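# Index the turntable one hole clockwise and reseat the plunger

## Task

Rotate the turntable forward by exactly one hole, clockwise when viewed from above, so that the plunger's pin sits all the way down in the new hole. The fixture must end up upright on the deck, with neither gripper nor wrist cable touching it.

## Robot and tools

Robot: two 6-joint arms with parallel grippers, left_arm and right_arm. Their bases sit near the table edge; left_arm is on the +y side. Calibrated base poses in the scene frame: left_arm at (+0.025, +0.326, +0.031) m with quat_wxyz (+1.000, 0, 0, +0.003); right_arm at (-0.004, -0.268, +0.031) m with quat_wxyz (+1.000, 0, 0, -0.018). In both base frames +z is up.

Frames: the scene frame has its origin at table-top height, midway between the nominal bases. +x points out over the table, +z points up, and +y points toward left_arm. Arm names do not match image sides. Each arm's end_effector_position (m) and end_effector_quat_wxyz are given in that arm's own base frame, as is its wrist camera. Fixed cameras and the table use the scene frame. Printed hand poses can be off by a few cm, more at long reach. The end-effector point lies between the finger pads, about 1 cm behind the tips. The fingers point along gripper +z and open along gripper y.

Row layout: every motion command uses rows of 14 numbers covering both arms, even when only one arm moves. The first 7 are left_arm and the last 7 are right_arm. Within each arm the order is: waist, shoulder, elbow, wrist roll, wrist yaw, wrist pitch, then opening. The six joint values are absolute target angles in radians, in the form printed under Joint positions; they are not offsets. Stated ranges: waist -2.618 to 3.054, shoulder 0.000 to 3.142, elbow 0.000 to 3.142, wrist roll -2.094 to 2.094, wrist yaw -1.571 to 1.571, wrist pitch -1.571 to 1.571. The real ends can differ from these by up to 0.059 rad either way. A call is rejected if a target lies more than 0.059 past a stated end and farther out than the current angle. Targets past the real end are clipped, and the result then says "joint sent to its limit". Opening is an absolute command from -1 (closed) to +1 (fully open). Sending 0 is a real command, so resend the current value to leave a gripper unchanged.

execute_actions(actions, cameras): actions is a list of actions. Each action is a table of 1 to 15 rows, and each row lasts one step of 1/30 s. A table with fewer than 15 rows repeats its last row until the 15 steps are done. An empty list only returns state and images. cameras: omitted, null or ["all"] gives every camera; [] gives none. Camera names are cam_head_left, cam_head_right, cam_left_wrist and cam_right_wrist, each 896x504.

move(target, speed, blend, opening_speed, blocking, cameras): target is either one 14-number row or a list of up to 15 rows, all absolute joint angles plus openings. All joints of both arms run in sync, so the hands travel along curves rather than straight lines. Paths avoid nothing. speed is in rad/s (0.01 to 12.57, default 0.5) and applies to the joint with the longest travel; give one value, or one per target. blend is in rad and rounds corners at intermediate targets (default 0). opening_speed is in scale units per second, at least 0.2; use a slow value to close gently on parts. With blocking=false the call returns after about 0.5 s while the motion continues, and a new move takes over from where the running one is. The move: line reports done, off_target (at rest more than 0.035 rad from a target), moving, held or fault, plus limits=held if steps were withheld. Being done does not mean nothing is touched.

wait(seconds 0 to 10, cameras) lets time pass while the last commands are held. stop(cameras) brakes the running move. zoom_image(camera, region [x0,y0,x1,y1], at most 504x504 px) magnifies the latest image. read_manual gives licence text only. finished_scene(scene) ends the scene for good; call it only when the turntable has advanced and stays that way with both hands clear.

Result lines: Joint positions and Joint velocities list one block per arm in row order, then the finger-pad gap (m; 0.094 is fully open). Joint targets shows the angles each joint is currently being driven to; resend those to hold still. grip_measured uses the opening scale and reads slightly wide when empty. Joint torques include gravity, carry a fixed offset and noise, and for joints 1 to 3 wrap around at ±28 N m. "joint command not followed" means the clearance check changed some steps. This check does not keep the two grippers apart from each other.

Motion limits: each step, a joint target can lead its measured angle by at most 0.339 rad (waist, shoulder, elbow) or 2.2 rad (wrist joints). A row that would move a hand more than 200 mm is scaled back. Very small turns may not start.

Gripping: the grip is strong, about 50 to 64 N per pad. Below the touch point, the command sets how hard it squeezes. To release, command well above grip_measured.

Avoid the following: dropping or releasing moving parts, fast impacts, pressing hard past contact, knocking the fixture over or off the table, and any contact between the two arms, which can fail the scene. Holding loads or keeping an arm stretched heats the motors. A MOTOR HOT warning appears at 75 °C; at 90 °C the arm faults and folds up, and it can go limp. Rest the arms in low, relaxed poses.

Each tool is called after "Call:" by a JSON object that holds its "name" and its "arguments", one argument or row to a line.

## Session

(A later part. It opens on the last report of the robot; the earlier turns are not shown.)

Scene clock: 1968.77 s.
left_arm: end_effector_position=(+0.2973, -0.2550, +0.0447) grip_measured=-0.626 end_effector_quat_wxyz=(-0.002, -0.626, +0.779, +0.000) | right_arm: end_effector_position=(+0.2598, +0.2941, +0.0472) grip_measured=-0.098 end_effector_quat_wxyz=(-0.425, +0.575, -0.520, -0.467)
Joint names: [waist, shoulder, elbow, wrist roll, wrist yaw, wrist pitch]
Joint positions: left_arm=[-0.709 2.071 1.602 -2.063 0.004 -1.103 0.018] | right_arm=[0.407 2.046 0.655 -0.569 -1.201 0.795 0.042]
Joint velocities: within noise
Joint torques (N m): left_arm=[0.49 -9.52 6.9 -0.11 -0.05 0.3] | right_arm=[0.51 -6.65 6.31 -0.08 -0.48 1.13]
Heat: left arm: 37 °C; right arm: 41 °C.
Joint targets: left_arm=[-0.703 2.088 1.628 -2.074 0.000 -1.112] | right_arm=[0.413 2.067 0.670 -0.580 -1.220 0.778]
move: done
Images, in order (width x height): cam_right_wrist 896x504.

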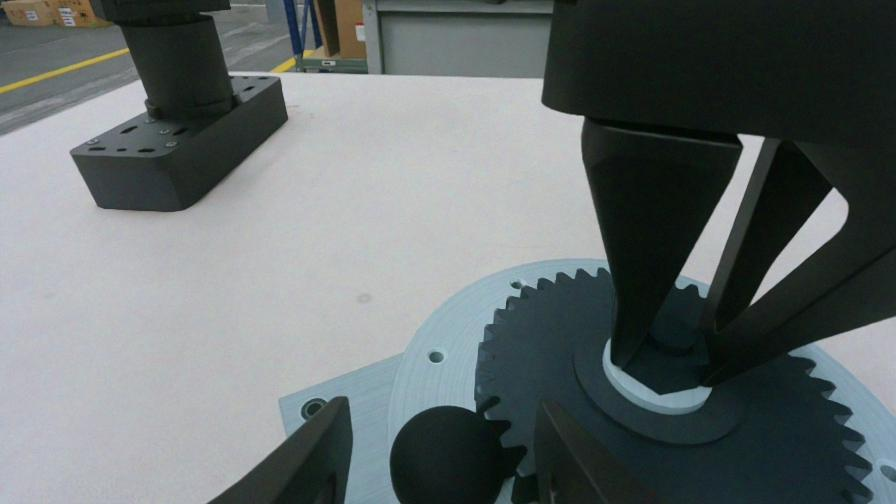

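Call:
{"name": "move", "arguments": {
  "target": [-0.703,2.088,1.628,-2.074,0,-1.112,-0.78,0.413,2.067,0.67,-0.58,-1.22,0.778,-0.8],
  "speed": 0.2,
  "opening_speed": 0.3,
  "cameras": ["cam_right_wrist","cam_left_wrist"]
}}

Call:
{"name": "zoom_image", "arguments": {
  "camera": "cam_right_wrist",
  "region": [270, 224, 620, 504]
}}

Scene clock: 1984.93 s.
left_arm: end_effector_position=(+0.2973, -0.2550, +0.0447) grip_measured=-0.626 end_effector_quat_wxyz=(-0.002, -0.626, +0.779, +0.000) | right_arm: end_effector_position=(+0.2600, +0.2942, +0.0474) grip_measured=-0.509 end_effector_quat_wxyz=(-0.425, +0.575, -0.520, -0.467)
Joint names: [waist, shoulder, elbow, wrist roll, wrist yaw, wrist pitch]
Joint positions: left_arm=[-0.709 2.071 1.602 -2.063 0.004 -1.103 0.018] | right_arm=[0.407 2.046 0.656 -0.569 -1.201 0.794 0.023]
Joint velocities: within noise
Joint torques (N m): left_arm=[0.51 -9.57 6.9 -0.11 -0.05 0.29] | right_arm=[0.44 -6.65 6.24 -0.08 -0.49 1.12]
Heat: left arm: 37 °C; right arm: 39 °C.
Joint targets: left_arm=[-0.703 2.088 1.628 -2.074 0.000 -1.112] | right_arm=[0.413 2.067 0.670 -0.580 -1.220 0.778]
move: done
Images, in order (width x height): cam_left_wrist 896x504, cam_right_wrist 896x504.

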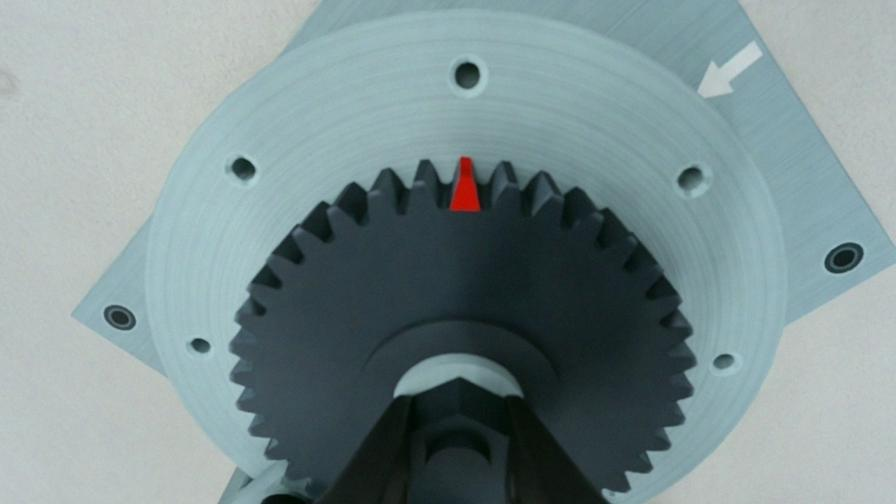

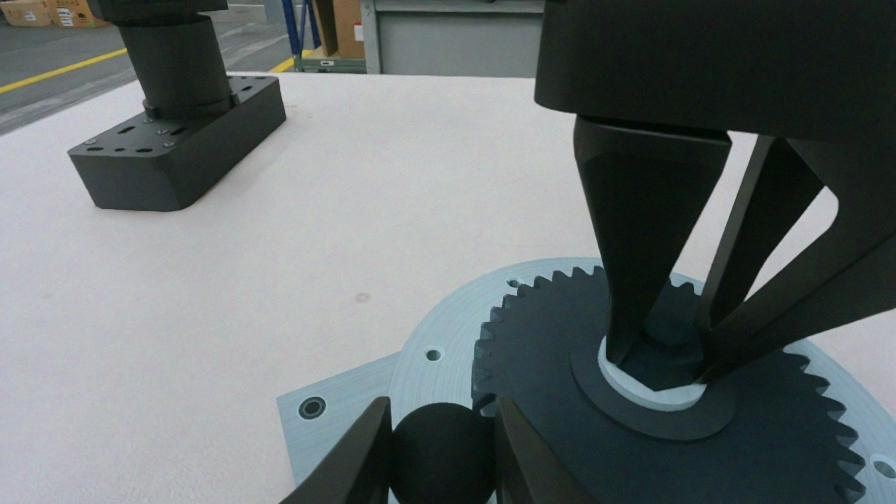

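Scaled by 1.440 from the camera's 896x504 image, which has a finer 1280x720 frame.

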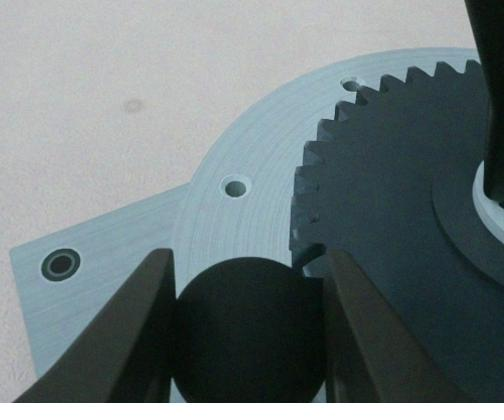

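Call:
{"name": "move", "arguments": {
  "target": [
    [-0.703,2.088,1.628,-2.074,0,-1.112,-0.78,0.413,2.067,0.67,-0.58,-1.22,0.794,-0.25],
    [-0.703,2.088,1.628,-2.074,0,-1.112,-0.78,0.413,2.080,0.67,-0.58,-1.22,0.818,-0.25],
    [-0.703,2.088,1.628,-2.074,0,-1.112,-0.78,0.413,2.080,0.67,-0.58,-1.22,0.818,-0.8]
  ],
  "speed": 0.2,
  "opening_speed": 0.4,
  "cameras": ["cam_right_wrist"]
}}

Call:
{"name": "zoom_image", "arguments": {
  "camera": "cam_right_wrist",
  "region": [270, 224, 620, 504]
}}

Scene clock: 2004.50 s.
left_arm: end_effector_position=(+0.2973, -0.2550, +0.0447) grip_measured=-0.626 end_effector_quat_wxyz=(-0.002, -0.626, +0.779, +0.000) | right_arm: end_effector_position=(+0.2605, +0.2944, +0.0455) grip_measured=-0.495 end_effector_quat_wxyz=(-0.428, +0.577, -0.517, -0.465)
Joint names: [waist, shoulder, elbow, wrist roll, wrist yaw, wrist pitch]
Joint positions: left_arm=[-0.709 2.071 1.602 -2.063 0.004 -1.103 0.018] | right_arm=[0.407 2.059 0.656 -0.569 -1.202 0.814 0.024]
Joint velocities: within noise
Joint torques (N m): left_arm=[0.53 -9.55 6.91 -0.11 -0.05 0.31] | right_arm=[0.47 -6.67 6.13 -0.1 -0.49 1.31]
Heat: left arm: 37 °C; right arm: 38 °C.
Joint targets: left_arm=[-0.703 2.088 1.628 -2.074 0.000 -1.112] | right_arm=[0.413 2.080 0.670 -0.580 -1.220 0.818]
move: done
Images, in order (width x height): cam_right_wrist 896x504.

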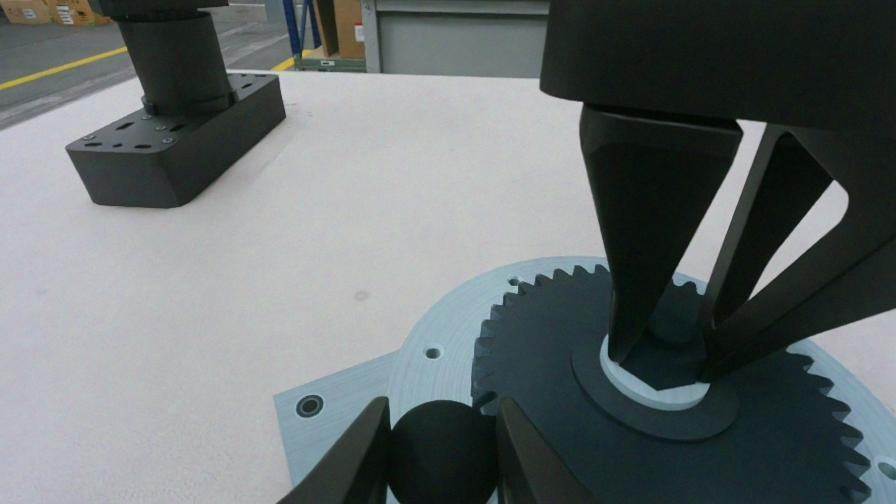

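Scaled by 1.440 from the camera's 896x504 image, which has a finer 1280x720 frame.

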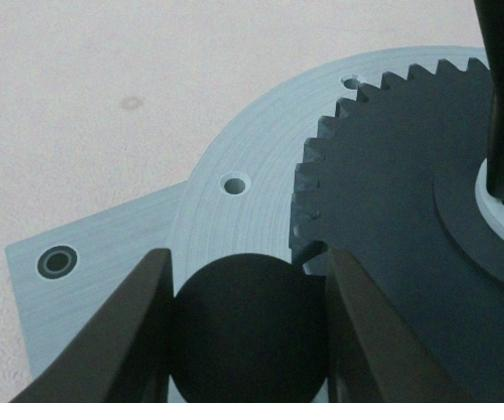

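Call:
{"name": "move", "arguments": {
  "target": [-0.703,2.088,1.628,-2.074,0,-1.112,-0.78,0.413,1.985,0.694,-0.58,-1.34,0.98,-0.8],
  "speed": 0.2,
  "cameras": ["cam_right_wrist","cam_left_wrist"]
}}

Call:
{"name": "zoom_image", "arguments": {
  "camera": "cam_right_wrist",
  "region": [270, 224, 620, 504]
}}

Scene clock: 2028.60 s.
left_arm: end_effector_position=(+0.2973, -0.2550, +0.0447) grip_measured=-0.626 end_effector_quat_wxyz=(-0.002, -0.626, +0.779, +0.000) | right_arm: end_effector_position=(+0.2600, +0.2952, +0.0497) grip_measured=-0.496 end_effector_quat_wxyz=(-0.435, +0.581, -0.505, -0.467)
Joint names: [waist, shoulder, elbow, wrist roll, wrist yaw, wrist pitch]
Joint positions: left_arm=[-0.709 2.071 1.602 -2.063 0.004 -1.103 0.018] | right_arm=[0.407 2.059 0.656 -0.569 -1.216 0.84 0.024]
Joint velocities: within noise
Joint torques (N m): left_arm=[0.53 -9.55 6.91 -0.11 -0.04 0.3] | right_arm=[0.53 -14.22 8.58 -0.08 -1.55 2.53]
Heat: left arm: 37 °C; right arm: 38 °C.
Joint targets: left_arm=[-0.703 2.088 1.628 -2.074 0.000 -1.112] | right_arm=[0.413 1.985 0.694 -0.580 -1.340 0.980]
move: off_target (right_arm); right_arm: the wrist pitch is farthest, 0.140 rad from its target
Images, in order (width x height): cam_left_wrist 896x504, cam_right_wrist 896x504.

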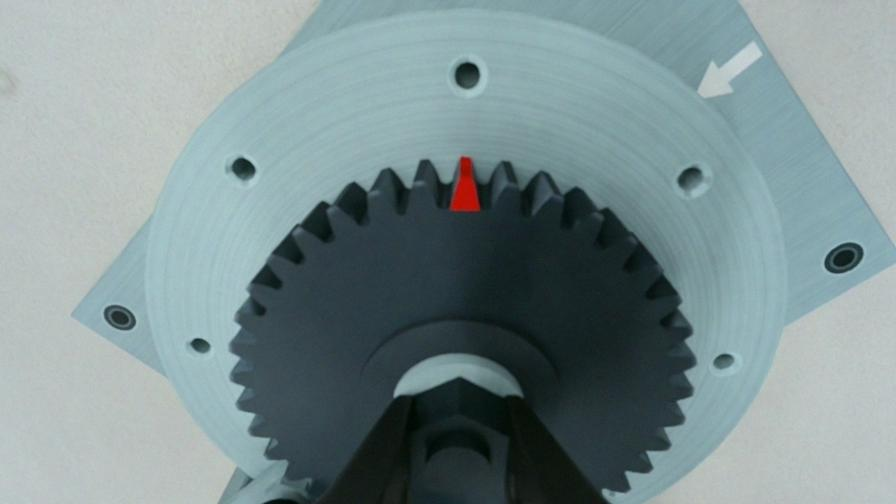

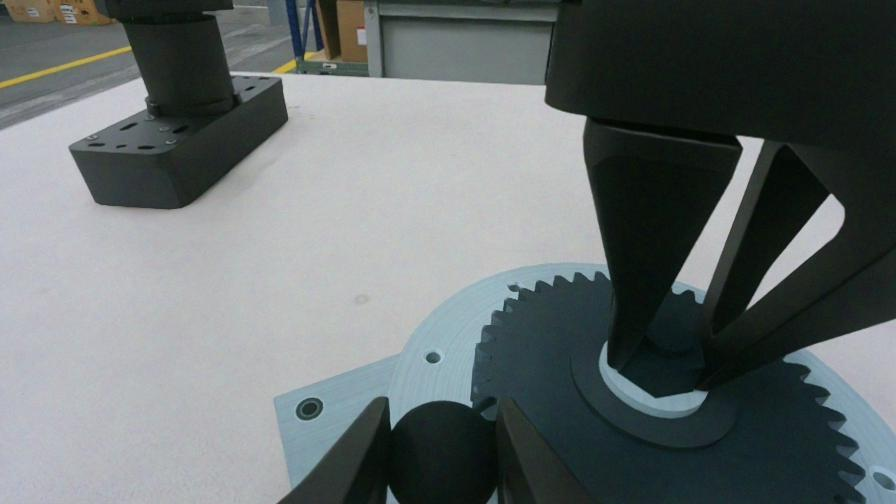

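Scaled by 1.440 from the camera's 896x504 image, which has a finer 1280x720 frame.

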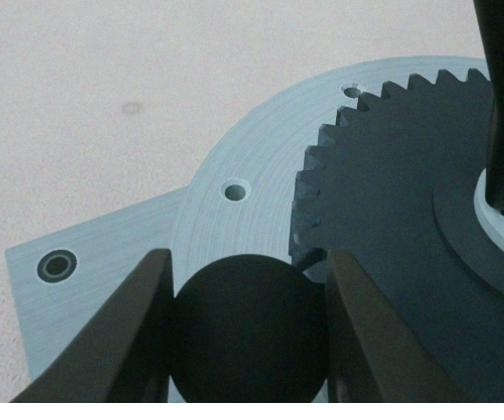

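Call:
{"name": "move", "arguments": {
  "target": [-0.703,2.088,1.628,-2.074,0,-1.112,-0.78,0.413,1.955,0.71,-0.58,-1.41,1.07,-0.8],
  "speed": 0.2,
  "cameras": ["cam_right_wrist","cam_left_wrist"]
}}

Call:
{"name": "zoom_image", "arguments": {
  "camera": "cam_right_wrist",
  "region": [270, 224, 620, 504]
}}

Scene clock: 2041.70 s.
left_arm: end_effector_position=(+0.2973, -0.2550, +0.0447) grip_measured=-0.626 end_effector_quat_wxyz=(-0.002, -0.626, +0.779, +0.000) | right_arm: end_effector_position=(+0.2594, +0.2958, +0.0531) grip_measured=-0.496 end_effector_quat_wxyz=(-0.441, +0.584, -0.495, -0.468)
Joint names: [waist, shoulder, elbow, wrist roll, wrist yaw, wrist pitch]
Joint positions: left_arm=[-0.709 2.071 1.602 -2.063 0.004 -1.103 0.018] | right_arm=[0.407 2.059 0.656 -0.569 -1.229 0.861 0.024]
Joint velocities: within noise
Joint torques (N m): left_arm=[0.47 -9.55 6.94 -0.11 -0.06 0.29] | right_arm=[0.47 -16.62 10.15 -0.1 -2.13 3.17]
Heat: left arm: 37 °C; right arm: 42 °C.
Joint targets: left_arm=[-0.703 2.088 1.628 -2.074 0.000 -1.112] | right_arm=[0.413 1.955 0.710 -0.580 -1.410 1.070]
move: off_target (right_arm); right_arm: the wrist pitch is farthest, 0.209 rad from its target
Images, in order (width x height): cam_left_wrist 896x504, cam_right_wrist 896x504.

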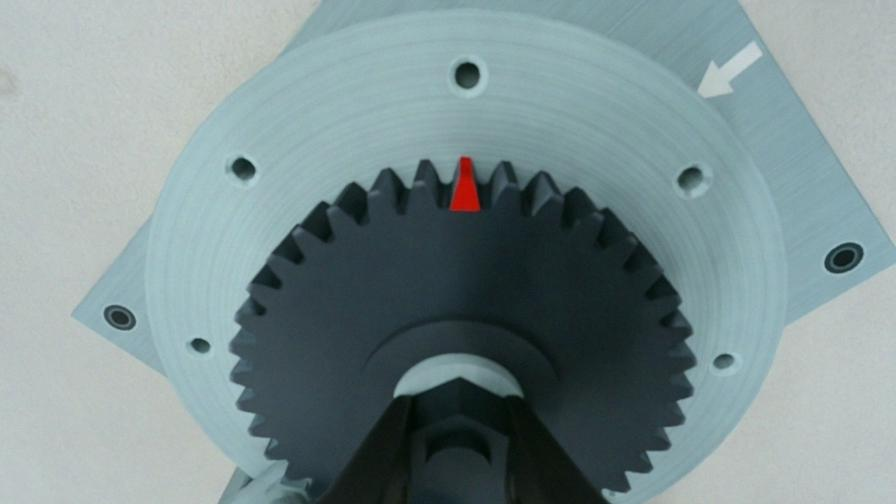

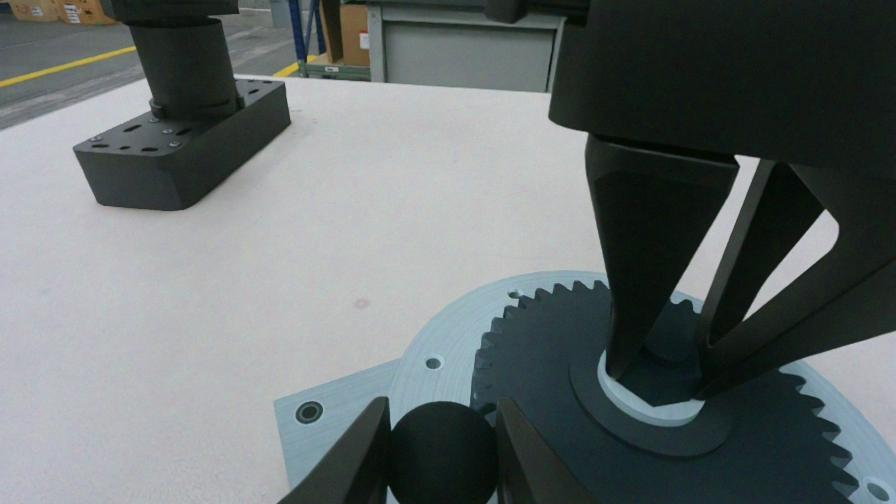

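Scaled by 1.440 from the camera's 896x504 image, which has a finer 1280x720 frame.

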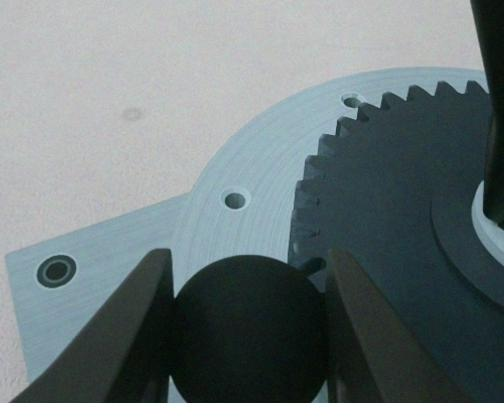

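Call:
{"name": "zoom_image", "arguments": {
  "camera": "cam_left_wrist",
  "region": [200, 420, 340, 504]
}}

Call:
{"name": "move", "arguments": {
  "target": [-0.703,2.088,1.628,-2.074,0,-1.112,-0.78,0.413,1.93,0.722,-0.58,-1.46,1.15,-0.8],
  "speed": 0.2,
  "cameras": ["cam_right_wrist","cam_left_wrist"]
}}

Call:
{"name": "zoom_image", "arguments": {
  "camera": "cam_right_wrist",
  "region": [270, 224, 620, 504]
}}

Call:
{"name": "zoom_image", "arguments": {
  "camera": "cam_left_wrist",
  "region": [200, 420, 340, 504]
}}

Scaled by 3.600 from the camera's 896x504 image, which has a finer 1280x720 frame.

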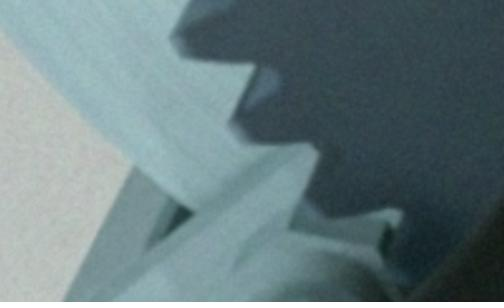

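Scene clock: 2054.50 s.
left_arm: end_effector_position=(+0.2973, -0.2550, +0.0447) grip_measured=-0.626 end_effector_quat_wxyz=(-0.002, -0.626, +0.779, +0.000) | right_arm: end_effector_position=(+0.2592, +0.2962, +0.0559) grip_measured=-0.498 end_effector_quat_wxyz=(-0.447, +0.587, -0.487, -0.468)
Joint names: [waist, shoulder, elbow, wrist roll, wrist yaw, wrist pitch]
Joint positions: left_arm=[-0.709 2.071 1.602 -2.063 0.004 -1.103 0.018] | right_arm=[0.407 2.059 0.656 -0.569 -1.238 0.88 0.024]
Joint velocities: within noise
Joint torques (N m): left_arm=[0.46 -9.54 6.9 -0.1 -0.05 0.3] | right_arm=[0.44 -18.67 11.33 -0.09 -2.55 3.71]
Heat: left arm: 37 °C; right arm: 46 °C.
Joint targets: left_arm=[-0.703 2.088 1.628 -2.074 0.000 -1.112] | right_arm=[0.413 1.930 0.722 -0.580 -1.460 1.150]
move: off_target (right_arm); right_arm: the wrist pitch is farthest, 0.270 rad from its target
Images, in order (width x height): cam_left_wrist 896x504, cam_right_wrist 896x504.

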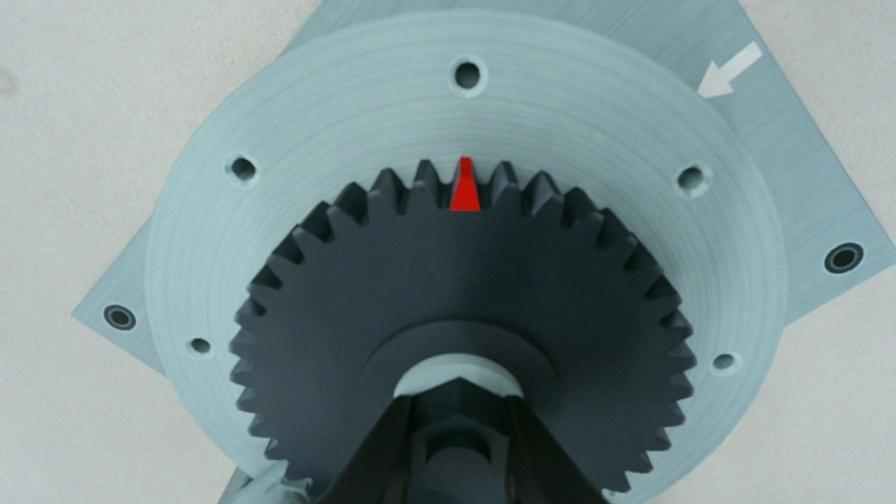

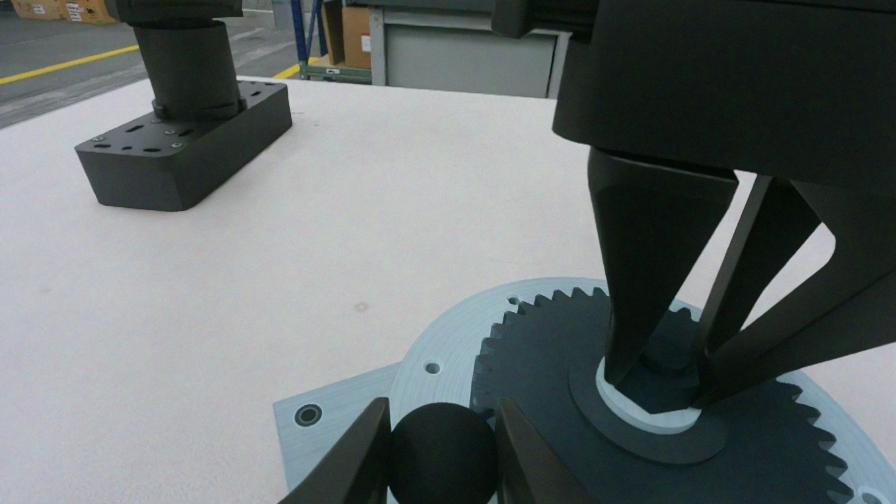

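Scaled by 1.440 from the camera's 896x504 image, which has a finer 1280x720 frame.

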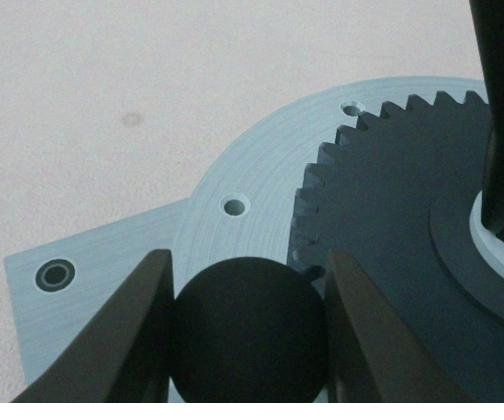

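Scaled by 3.600 from the camera's 896x504 image, which has a finer 1280x720 frame.

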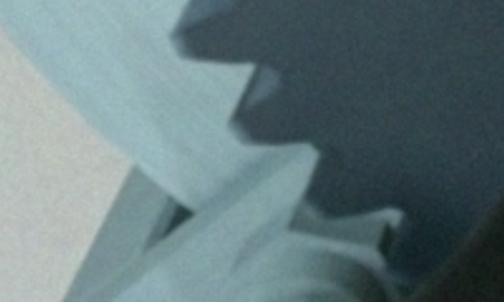

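Call:
{"name": "move", "arguments": {
  "target": [-0.703,2.088,1.628,-2.074,0,-1.112,-0.78,0.413,1.90,0.738,-0.58,-1.52,1.24,-0.8],
  "speed": 0.2,
  "cameras": ["cam_right_wrist","cam_left_wrist"]
}}

Call:
{"name": "zoom_image", "arguments": {
  "camera": "cam_right_wrist",
  "region": [270, 224, 620, 504]
}}

Call:
{"name": "zoom_image", "arguments": {
  "camera": "cam_left_wrist",
  "region": [200, 420, 340, 504]
}}

Scene clock: 2064.97 s.
left_arm: end_effector_position=(+0.2971, -0.2550, +0.0447) grip_measured=-0.626 end_effector_quat_wxyz=(-0.003, -0.626, +0.779, +0.000) | right_arm: end_effector_position=(+0.2407, +0.2991, +0.1755) grip_measured=-0.798 end_effector_quat_wxyz=(-0.570, +0.676, -0.202, -0.421)
Joint names: [waist, shoulder, elbow, wrist roll, wrist yaw, wrist pitch]
Joint positions: left_arm=[-0.709 2.071 1.602 -2.063 0.005 -1.104 0.018] | right_arm=[0.409 1.894 0.742 -0.572 -1.508 1.225 0.009]
Joint velocities: within noise
Joint torques (N m): left_arm=[0.55 -9.54 6.94 -0.11 -0.05 0.3] | right_arm=[0.32 -7.42 5.71 -0.05 -0.09 1.26]
Heat: left arm: 37 °C; right arm: 49 °C.
Joint targets: left_arm=[-0.703 2.088 1.628 -2.074 0.000 -1.112] | right_arm=[0.413 1.900 0.738 -0.580 -1.520 1.240]
move: done
Images, in order (width x height): cam_left_wrist 896x504, cam_right_wrist 896x504.

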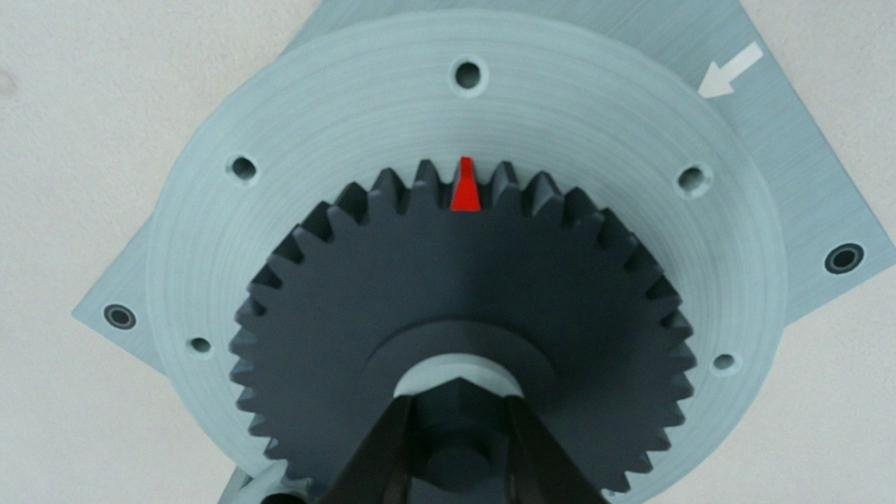

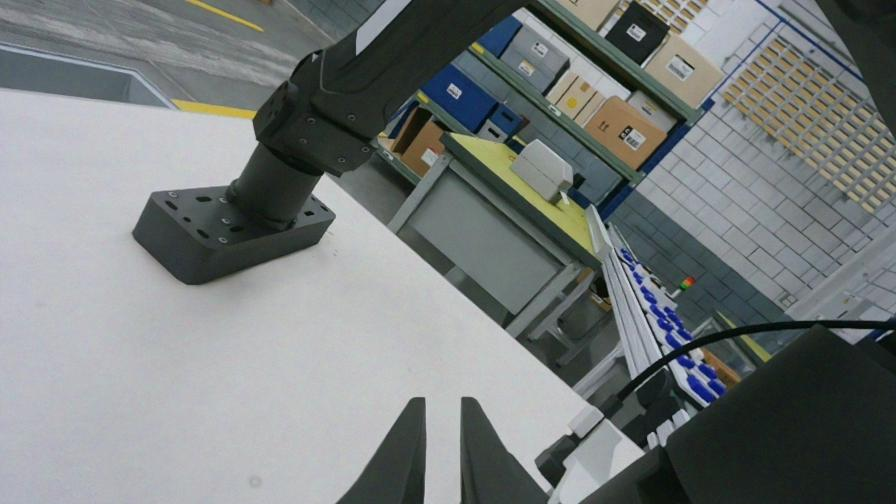

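Scaled by 1.440 from the camera's 896x504 image, which has a finer 1280x720 frame.

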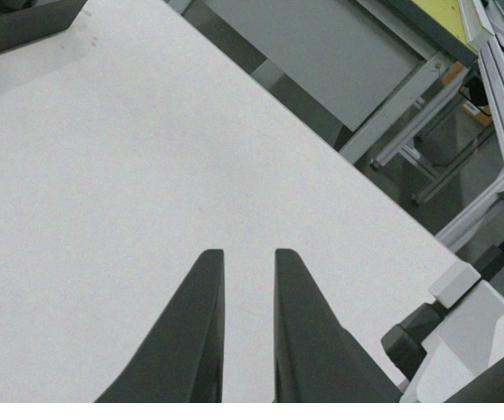

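Scaled by 3.600 from the camera's 896x504 image, which has a finer 1280x720 frame.

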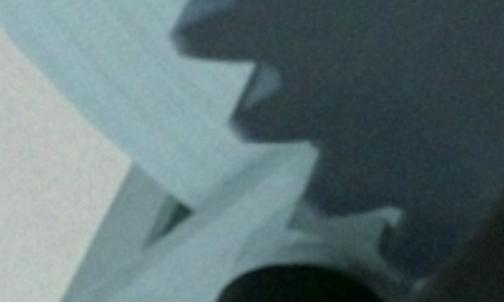

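Call:
{"name": "move", "arguments": {
  "target": [
    [-0.703,2.088,1.628,-2.074,0,-1.112,-0.78,0.409,1.9,0.738,-0.58,-1.51,1.23,-0.1],
    [-0.703,2.088,1.628,-2.074,0,-1.112,-0.78,0.283,1.952,0.525,-0.58,-1.22,0.83,-0.1],
    [-0.703,2.088,1.628,-2.074,0,-1.112,-0.78,0.3526,2.031,0.604,-0.58,-1.22,0.825,-0.1],
    [-0.703,2.088,1.628,-2.074,0,-1.112,-0.78,0.413,2.098,0.67,-0.58,-1.22,0.842,-0.1]
  ],
  "speed": [0.4,0.5,0.3,0.2],
  "opening_speed": 1.0,
  "cameras": ["cam_right_wrist","cam_left_wrist"]
}}

Call:
{"name": "zoom_image", "arguments": {
  "camera": "cam_right_wrist",
  "region": [270, 224, 620, 504]
}}

Scene clock: 2145.53 s.
left_arm: end_effector_position=(+0.2971, -0.2550, +0.0447) grip_measured=-0.626 end_effector_quat_wxyz=(-0.003, -0.626, +0.779, +0.000) | right_arm: end_effector_position=(+0.2581, +0.2948, +0.0441) grip_measured=-0.102 end_effector_quat_wxyz=(-0.430, +0.580, -0.508, -0.470)
Joint names: [waist, shoulder, elbow, wrist roll, wrist yaw, wrist pitch]
Joint positions: left_arm=[-0.709 2.071 1.602 -2.063 0.005 -1.104 0.018] | right_arm=[0.407 2.078 0.656 -0.572 -1.221 0.844 0.042]
Joint velocities: within noise
Joint torques (N m): left_arm=[0.49 -9.55 6.91 -0.1 -0.05 0.3] | right_arm=[0.5 -6.82 6.06 -0.05 -0.28 1.23]
Heat: left arm: 37 °C; right arm: 40 °C.
Joint targets: left_arm=[-0.703 2.088 1.628 -2.074 0.000 -1.112] | right_arm=[0.413 2.098 0.670 -0.580 -1.220 0.842]
move: done
Images, in order (width x height): cam_left_wrist 896x504, cam_right_wrist 896x504.

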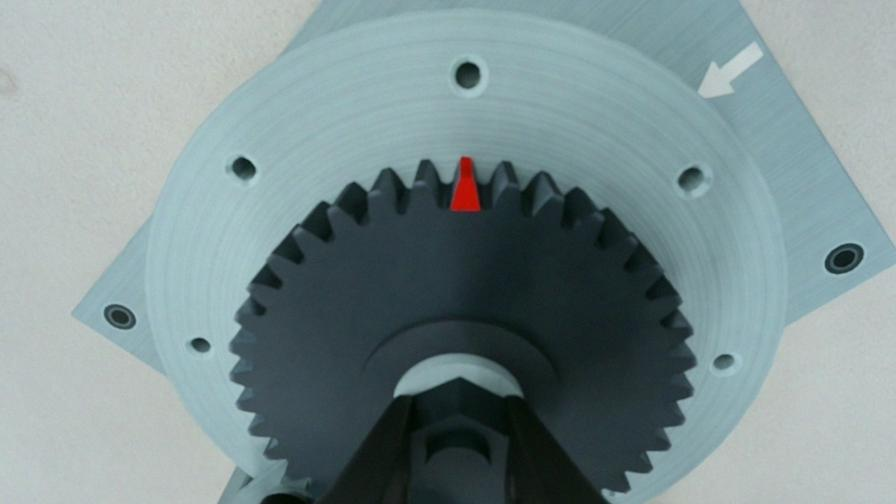

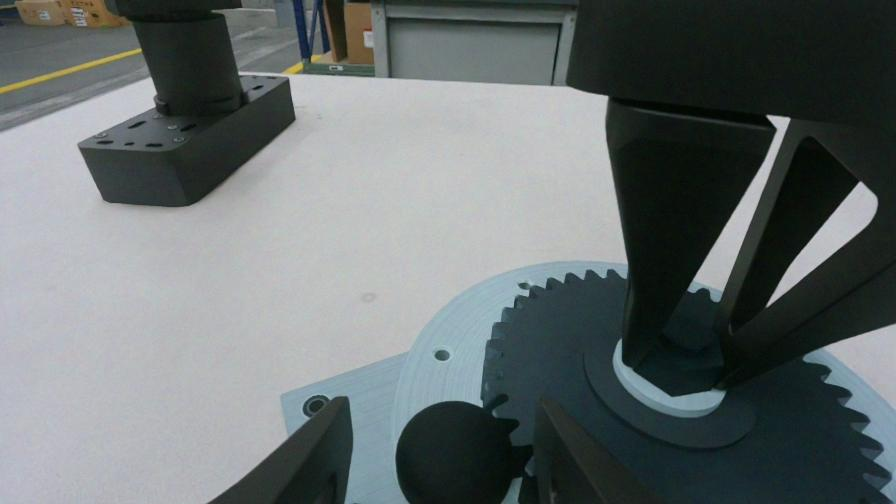

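Scaled by 1.440 from the camera's 896x504 image, which has a finer 1280x720 frame.

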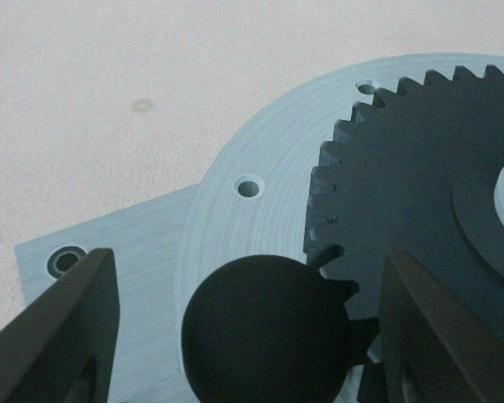

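Call:
{"name": "move", "arguments": {
  "target": [-0.703,2.088,1.628,-2.074,0,-1.112,-0.78,0.413,2.113,0.67,-0.575,-1.185,0.868,-0.1],
  "speed": 0.2,
  "cameras": ["cam_right_wrist"]
}}

Call:
{"name": "zoom_image", "arguments": {
  "camera": "cam_right_wrist",
  "region": [270, 224, 620, 504]
}}

Scene clock: 2159.33 s.
left_arm: end_effector_position=(+0.2971, -0.2550, +0.0447) grip_measured=-0.626 end_effector_quat_wxyz=(-0.003, -0.626, +0.779, +0.000) | right_arm: end_effector_position=(+0.2623, +0.2950, +0.0403) grip_measured=-0.102 end_effector_quat_wxyz=(-0.436, +0.580, -0.512, -0.460)
Joint names: [waist, shoulder, elbow, wrist roll, wrist yaw, wrist pitch]
Joint positions: left_arm=[-0.709 2.071 1.602 -2.063 0.005 -1.104 0.018] | right_arm=[0.407 2.09 0.656 -0.572 -1.198 0.865 0.042]
Joint velocities: within noise
Joint torques (N m): left_arm=[0.5 -9.61 6.91 -0.11 -0.04 0.29] | right_arm=[0.42 -6.64 5.98 0 -0.19 1.3]
Heat: left arm: 37 °C; right arm: 40 °C.
Joint targets: left_arm=[-0.703 2.088 1.628 -2.074 0.000 -1.112] | right_arm=[0.413 2.113 0.670 -0.575 -1.185 0.868]
move: done
Images, in order (width x height): cam_right_wrist 896x504.

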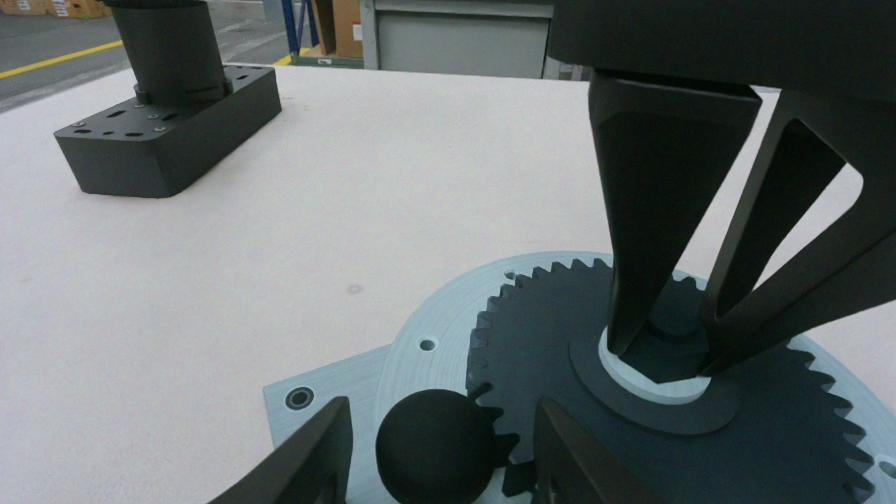

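Scaled by 1.440 from the camera's 896x504 image, which has a finer 1280x720 frame.

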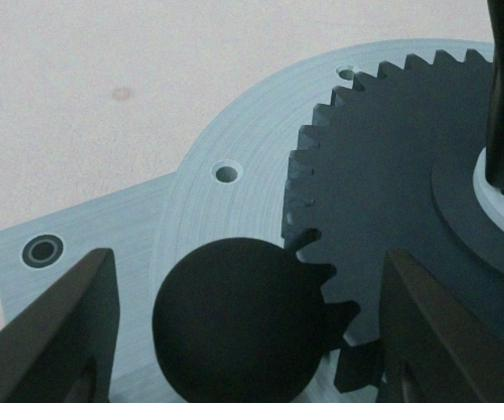

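Call:
{"name": "move", "arguments": {
  "target": [
    [-0.703,2.088,1.628,-2.074,0,-1.112,-0.78,0.413,2.113,0.67,-0.575,-1.228,0.868,-0.1],
    [-0.703,2.088,1.628,-2.074,0,-1.112,-0.78,0.413,2.113,0.67,-0.575,-1.228,0.868,-0.9]
  ],
  "speed": 0.2,
  "opening_speed": 0.4,
  "cameras": ["cam_right_wrist","cam_left_wrist"]
}}

Call:
{"name": "zoom_image", "arguments": {
  "camera": "cam_right_wrist",
  "region": [270, 224, 620, 504]
}}

Call:
{"name": "zoom_image", "arguments": {
  "camera": "cam_left_wrist",
  "region": [200, 420, 340, 504]
}}

Scene clock: 2170.80 s.
left_arm: end_effector_position=(+0.2971, -0.2550, +0.0447) grip_measured=-0.626 end_effector_quat_wxyz=(-0.003, -0.626, +0.779, +0.000) | right_arm: end_effector_position=(+0.2607, +0.2951, +0.0413) grip_measured=-0.488 end_effector_quat_wxyz=(-0.435, +0.580, -0.509, -0.464)
Joint names: [waist, shoulder, elbow, wrist roll, wrist yaw, wrist pitch]
Joint positions: left_arm=[-0.709 2.071 1.602 -2.063 0.005 -1.104 0.018] | right_arm=[0.407 2.09 0.656 -0.572 -1.208 0.865 0.024]
Joint velocities: within noise
Joint torques (N m): left_arm=[0.49 -9.55 6.91 -0.1 -0.06 0.29] | right_arm=[0.49 -6.61 6 -0.01 -0.5 1.29]
Heat: left arm: 37 °C; right arm: 39 °C.
Joint targets: left_arm=[-0.703 2.088 1.628 -2.074 0.000 -1.112] | right_arm=[0.413 2.113 0.670 -0.575 -1.228 0.868]
move: done
Images, in order (width x height): cam_left_wrist 896x504, cam_right_wrist 896x504.

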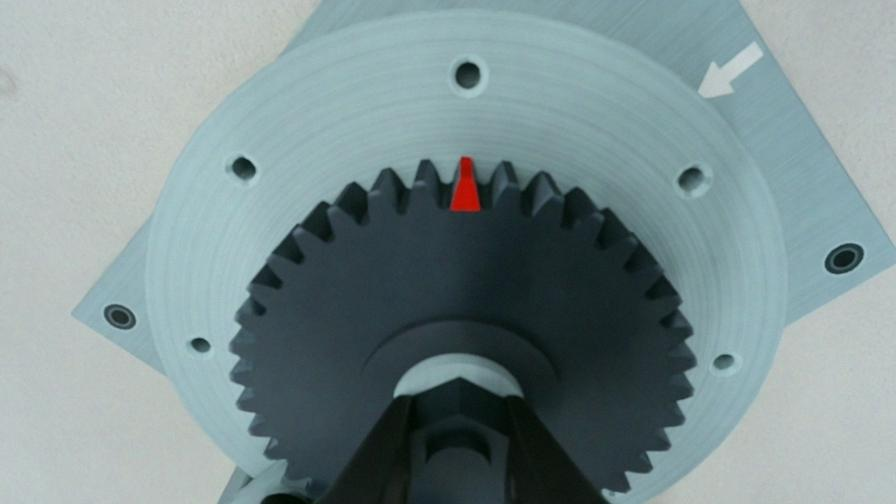

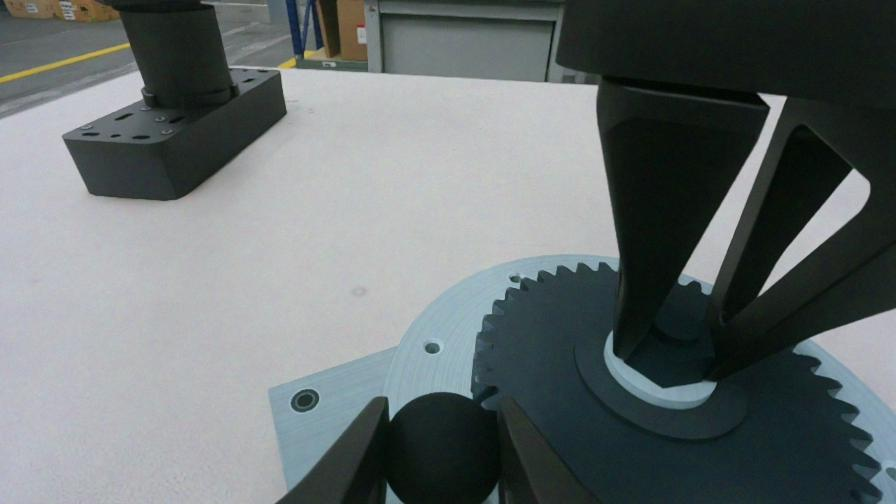

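Scaled by 1.440 from the camera's 896x504 image, which has a finer 1280x720 frame.

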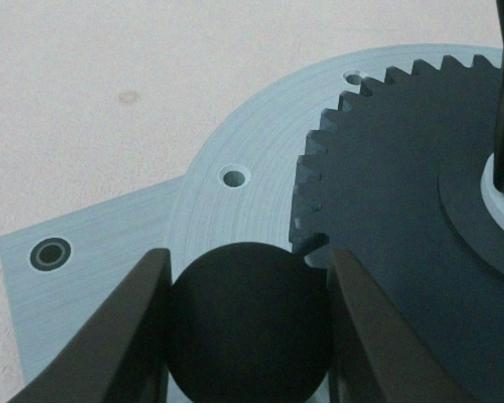

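Scaled by 3.600 from the camera's 896x504 image, which has a finer 1280x720 frame.

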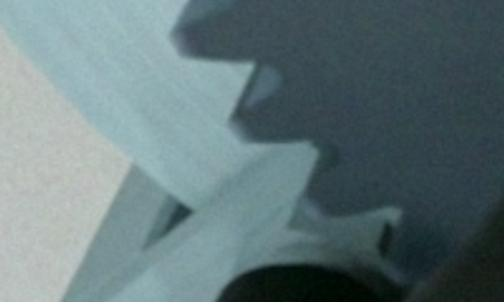

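Call:
{"name": "move", "arguments": {
  "target": [-0.703,2.088,1.628,-2.074,0,-1.112,-0.78,0.413,1.961,0.722,-0.575,-1.46,1.20,-0.9],
  "speed": 0.2,
  "cameras": ["cam_right_wrist","cam_left_wrist"]
}}

Call:
{"name": "zoom_image", "arguments": {
  "camera": "cam_right_wrist",
  "region": [270, 224, 620, 504]
}}

Call:
{"name": "zoom_image", "arguments": {
  "camera": "cam_left_wrist",
  "region": [200, 420, 340, 504]
}}

Scene clock: 2186.57 s.
left_arm: end_effector_position=(+0.2971, -0.2550, +0.0447) grip_measured=-0.626 end_effector_quat_wxyz=(-0.003, -0.626, +0.779, +0.000) | right_arm: end_effector_position=(+0.2595, +0.2968, +0.0516) grip_measured=-0.489 end_effector_quat_wxyz=(-0.453, +0.590, -0.480, -0.466)
Joint names: [waist, shoulder, elbow, wrist roll, wrist yaw, wrist pitch]
Joint positions: left_arm=[-0.709 2.071 1.602 -2.063 0.005 -1.104 0.018] | right_arm=[0.407 2.09 0.656 -0.568 -1.242 0.931 0.024]
Joint velocities: within noise
Joint torques (N m): left_arm=[0.53 -9.54 6.93 -0.11 -0.05 0.3] | right_arm=[0.47 -18.78 11.12 -0.05 -2.52 3.73]
Heat: left arm: 37 °C; right arm: 40 °C.
Joint targets: left_arm=[-0.703 2.088 1.628 -2.074 0.000 -1.112] | right_arm=[0.413 1.961 0.722 -0.575 -1.460 1.200]
move: off_target (right_arm); right_arm: the wrist pitch is farthest, 0.269 rad from its target
Images, in order (width x height): cam_left_wrist 896x504, cam_right_wrist 896x504.

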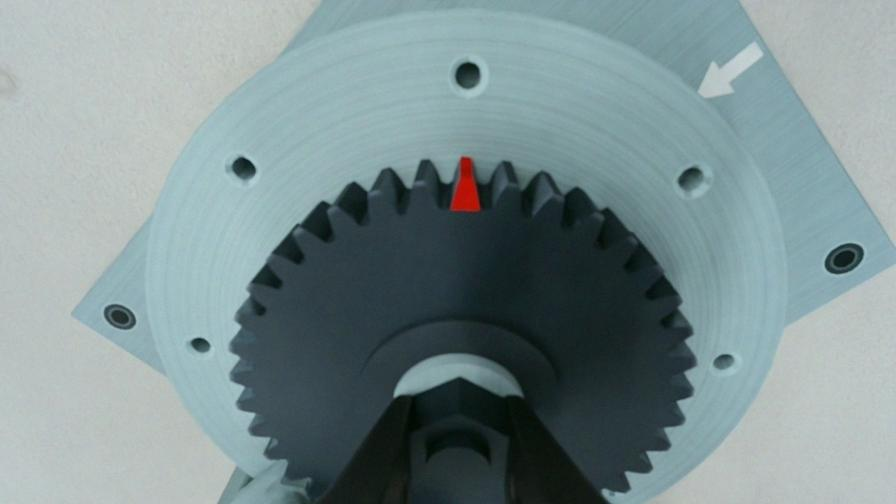

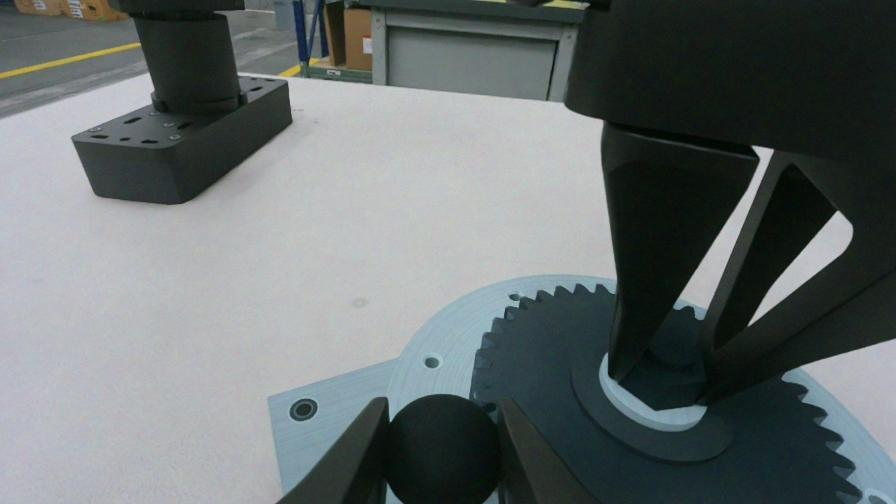

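Scaled by 1.440 from the camera's 896x504 image, which has a finer 1280x720 frame.

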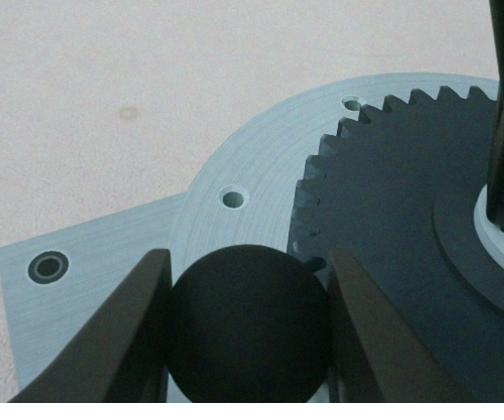

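Scaled by 3.600 from the camera's 896x504 image, which has a finer 1280x720 frame.

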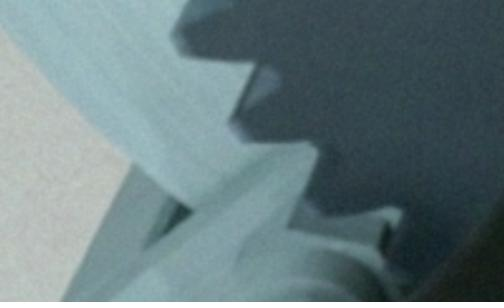

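Call:
{"name": "move", "arguments": {
  "target": [-0.703,2.088,1.628,-2.074,0,-1.112,-0.78,0.413,1.946,0.730,-0.575,-1.49,1.24,-0.9],
  "speed": 0.1,
  "cameras": ["cam_right_wrist","cam_left_wrist"]
}}

Call:
{"name": "zoom_image", "arguments": {
  "camera": "cam_right_wrist",
  "region": [270, 224, 620, 504]
}}

Call:
{"name": "zoom_image", "arguments": {
  "camera": "cam_left_wrist",
  "region": [200, 420, 340, 504]
}}

Scene clock: 2196.87 s.
left_arm: end_effector_position=(+0.2971, -0.2550, +0.0447) grip_measured=-0.626 end_effector_quat_wxyz=(-0.003, -0.626, +0.779, +0.000) | right_arm: end_effector_position=(+0.2594, +0.2969, +0.0525) grip_measured=-0.489 end_effector_quat_wxyz=(-0.454, +0.590, -0.477, -0.466)
Joint names: [waist, shoulder, elbow, wrist roll, wrist yaw, wrist pitch]
Joint positions: left_arm=[-0.709 2.071 1.602 -2.063 0.005 -1.104 0.018] | right_arm=[0.407 2.09 0.656 -0.568 -1.244 0.937 0.024]
Joint velocities: within noise
Joint torques (N m): left_arm=[0.5 -9.55 6.91 -0.11 -0.04 0.29] | right_arm=[0.42 -20.03 11.95 -0.05 -2.78 4.04]
Heat: left arm: 37 °C; right arm: 49 °C.
Joint targets: left_arm=[-0.703 2.088 1.628 -2.074 0.000 -1.112] | right_arm=[0.413 1.946 0.730 -0.575 -1.490 1.240]
move: off_target (right_arm); right_arm: the wrist pitch is farthest, 0.303 rad from its target
Images, in order (width x height): cam_left_wrist 896x504, cam_right_wrist 896x504.

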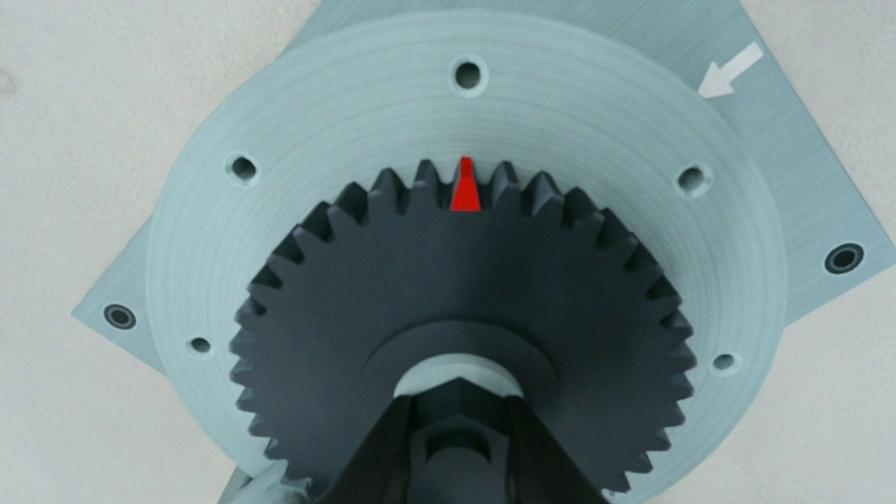

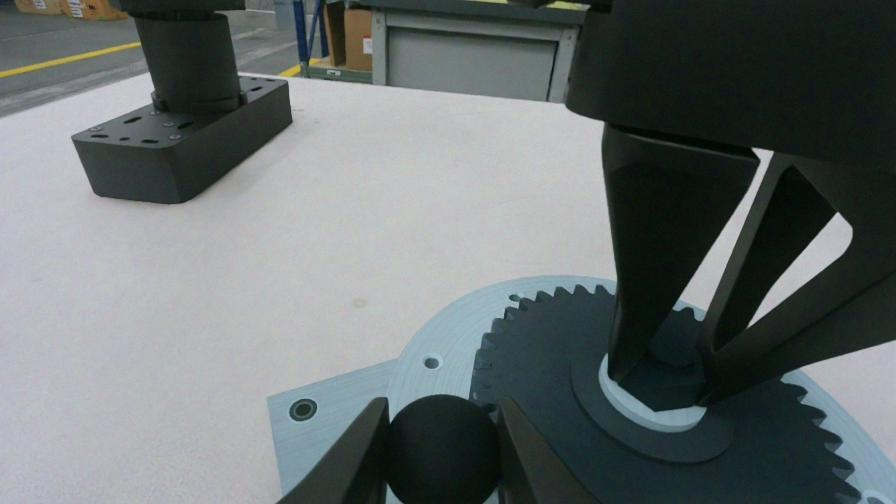

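Scaled by 1.440 from the camera's 896x504 image, which has a finer 1280x720 frame.

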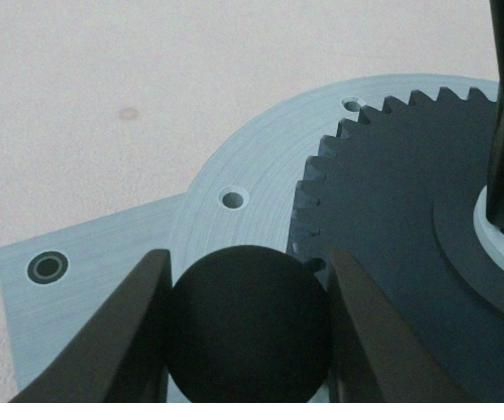

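Scaled by 3.600 from the camera's 896x504 image, which has a finer 1280x720 frame.

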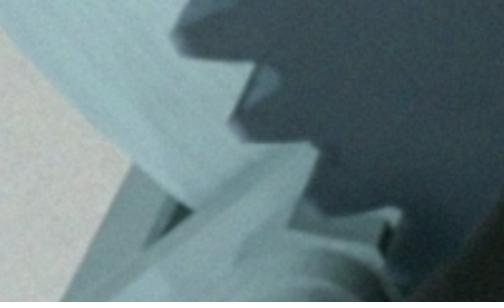

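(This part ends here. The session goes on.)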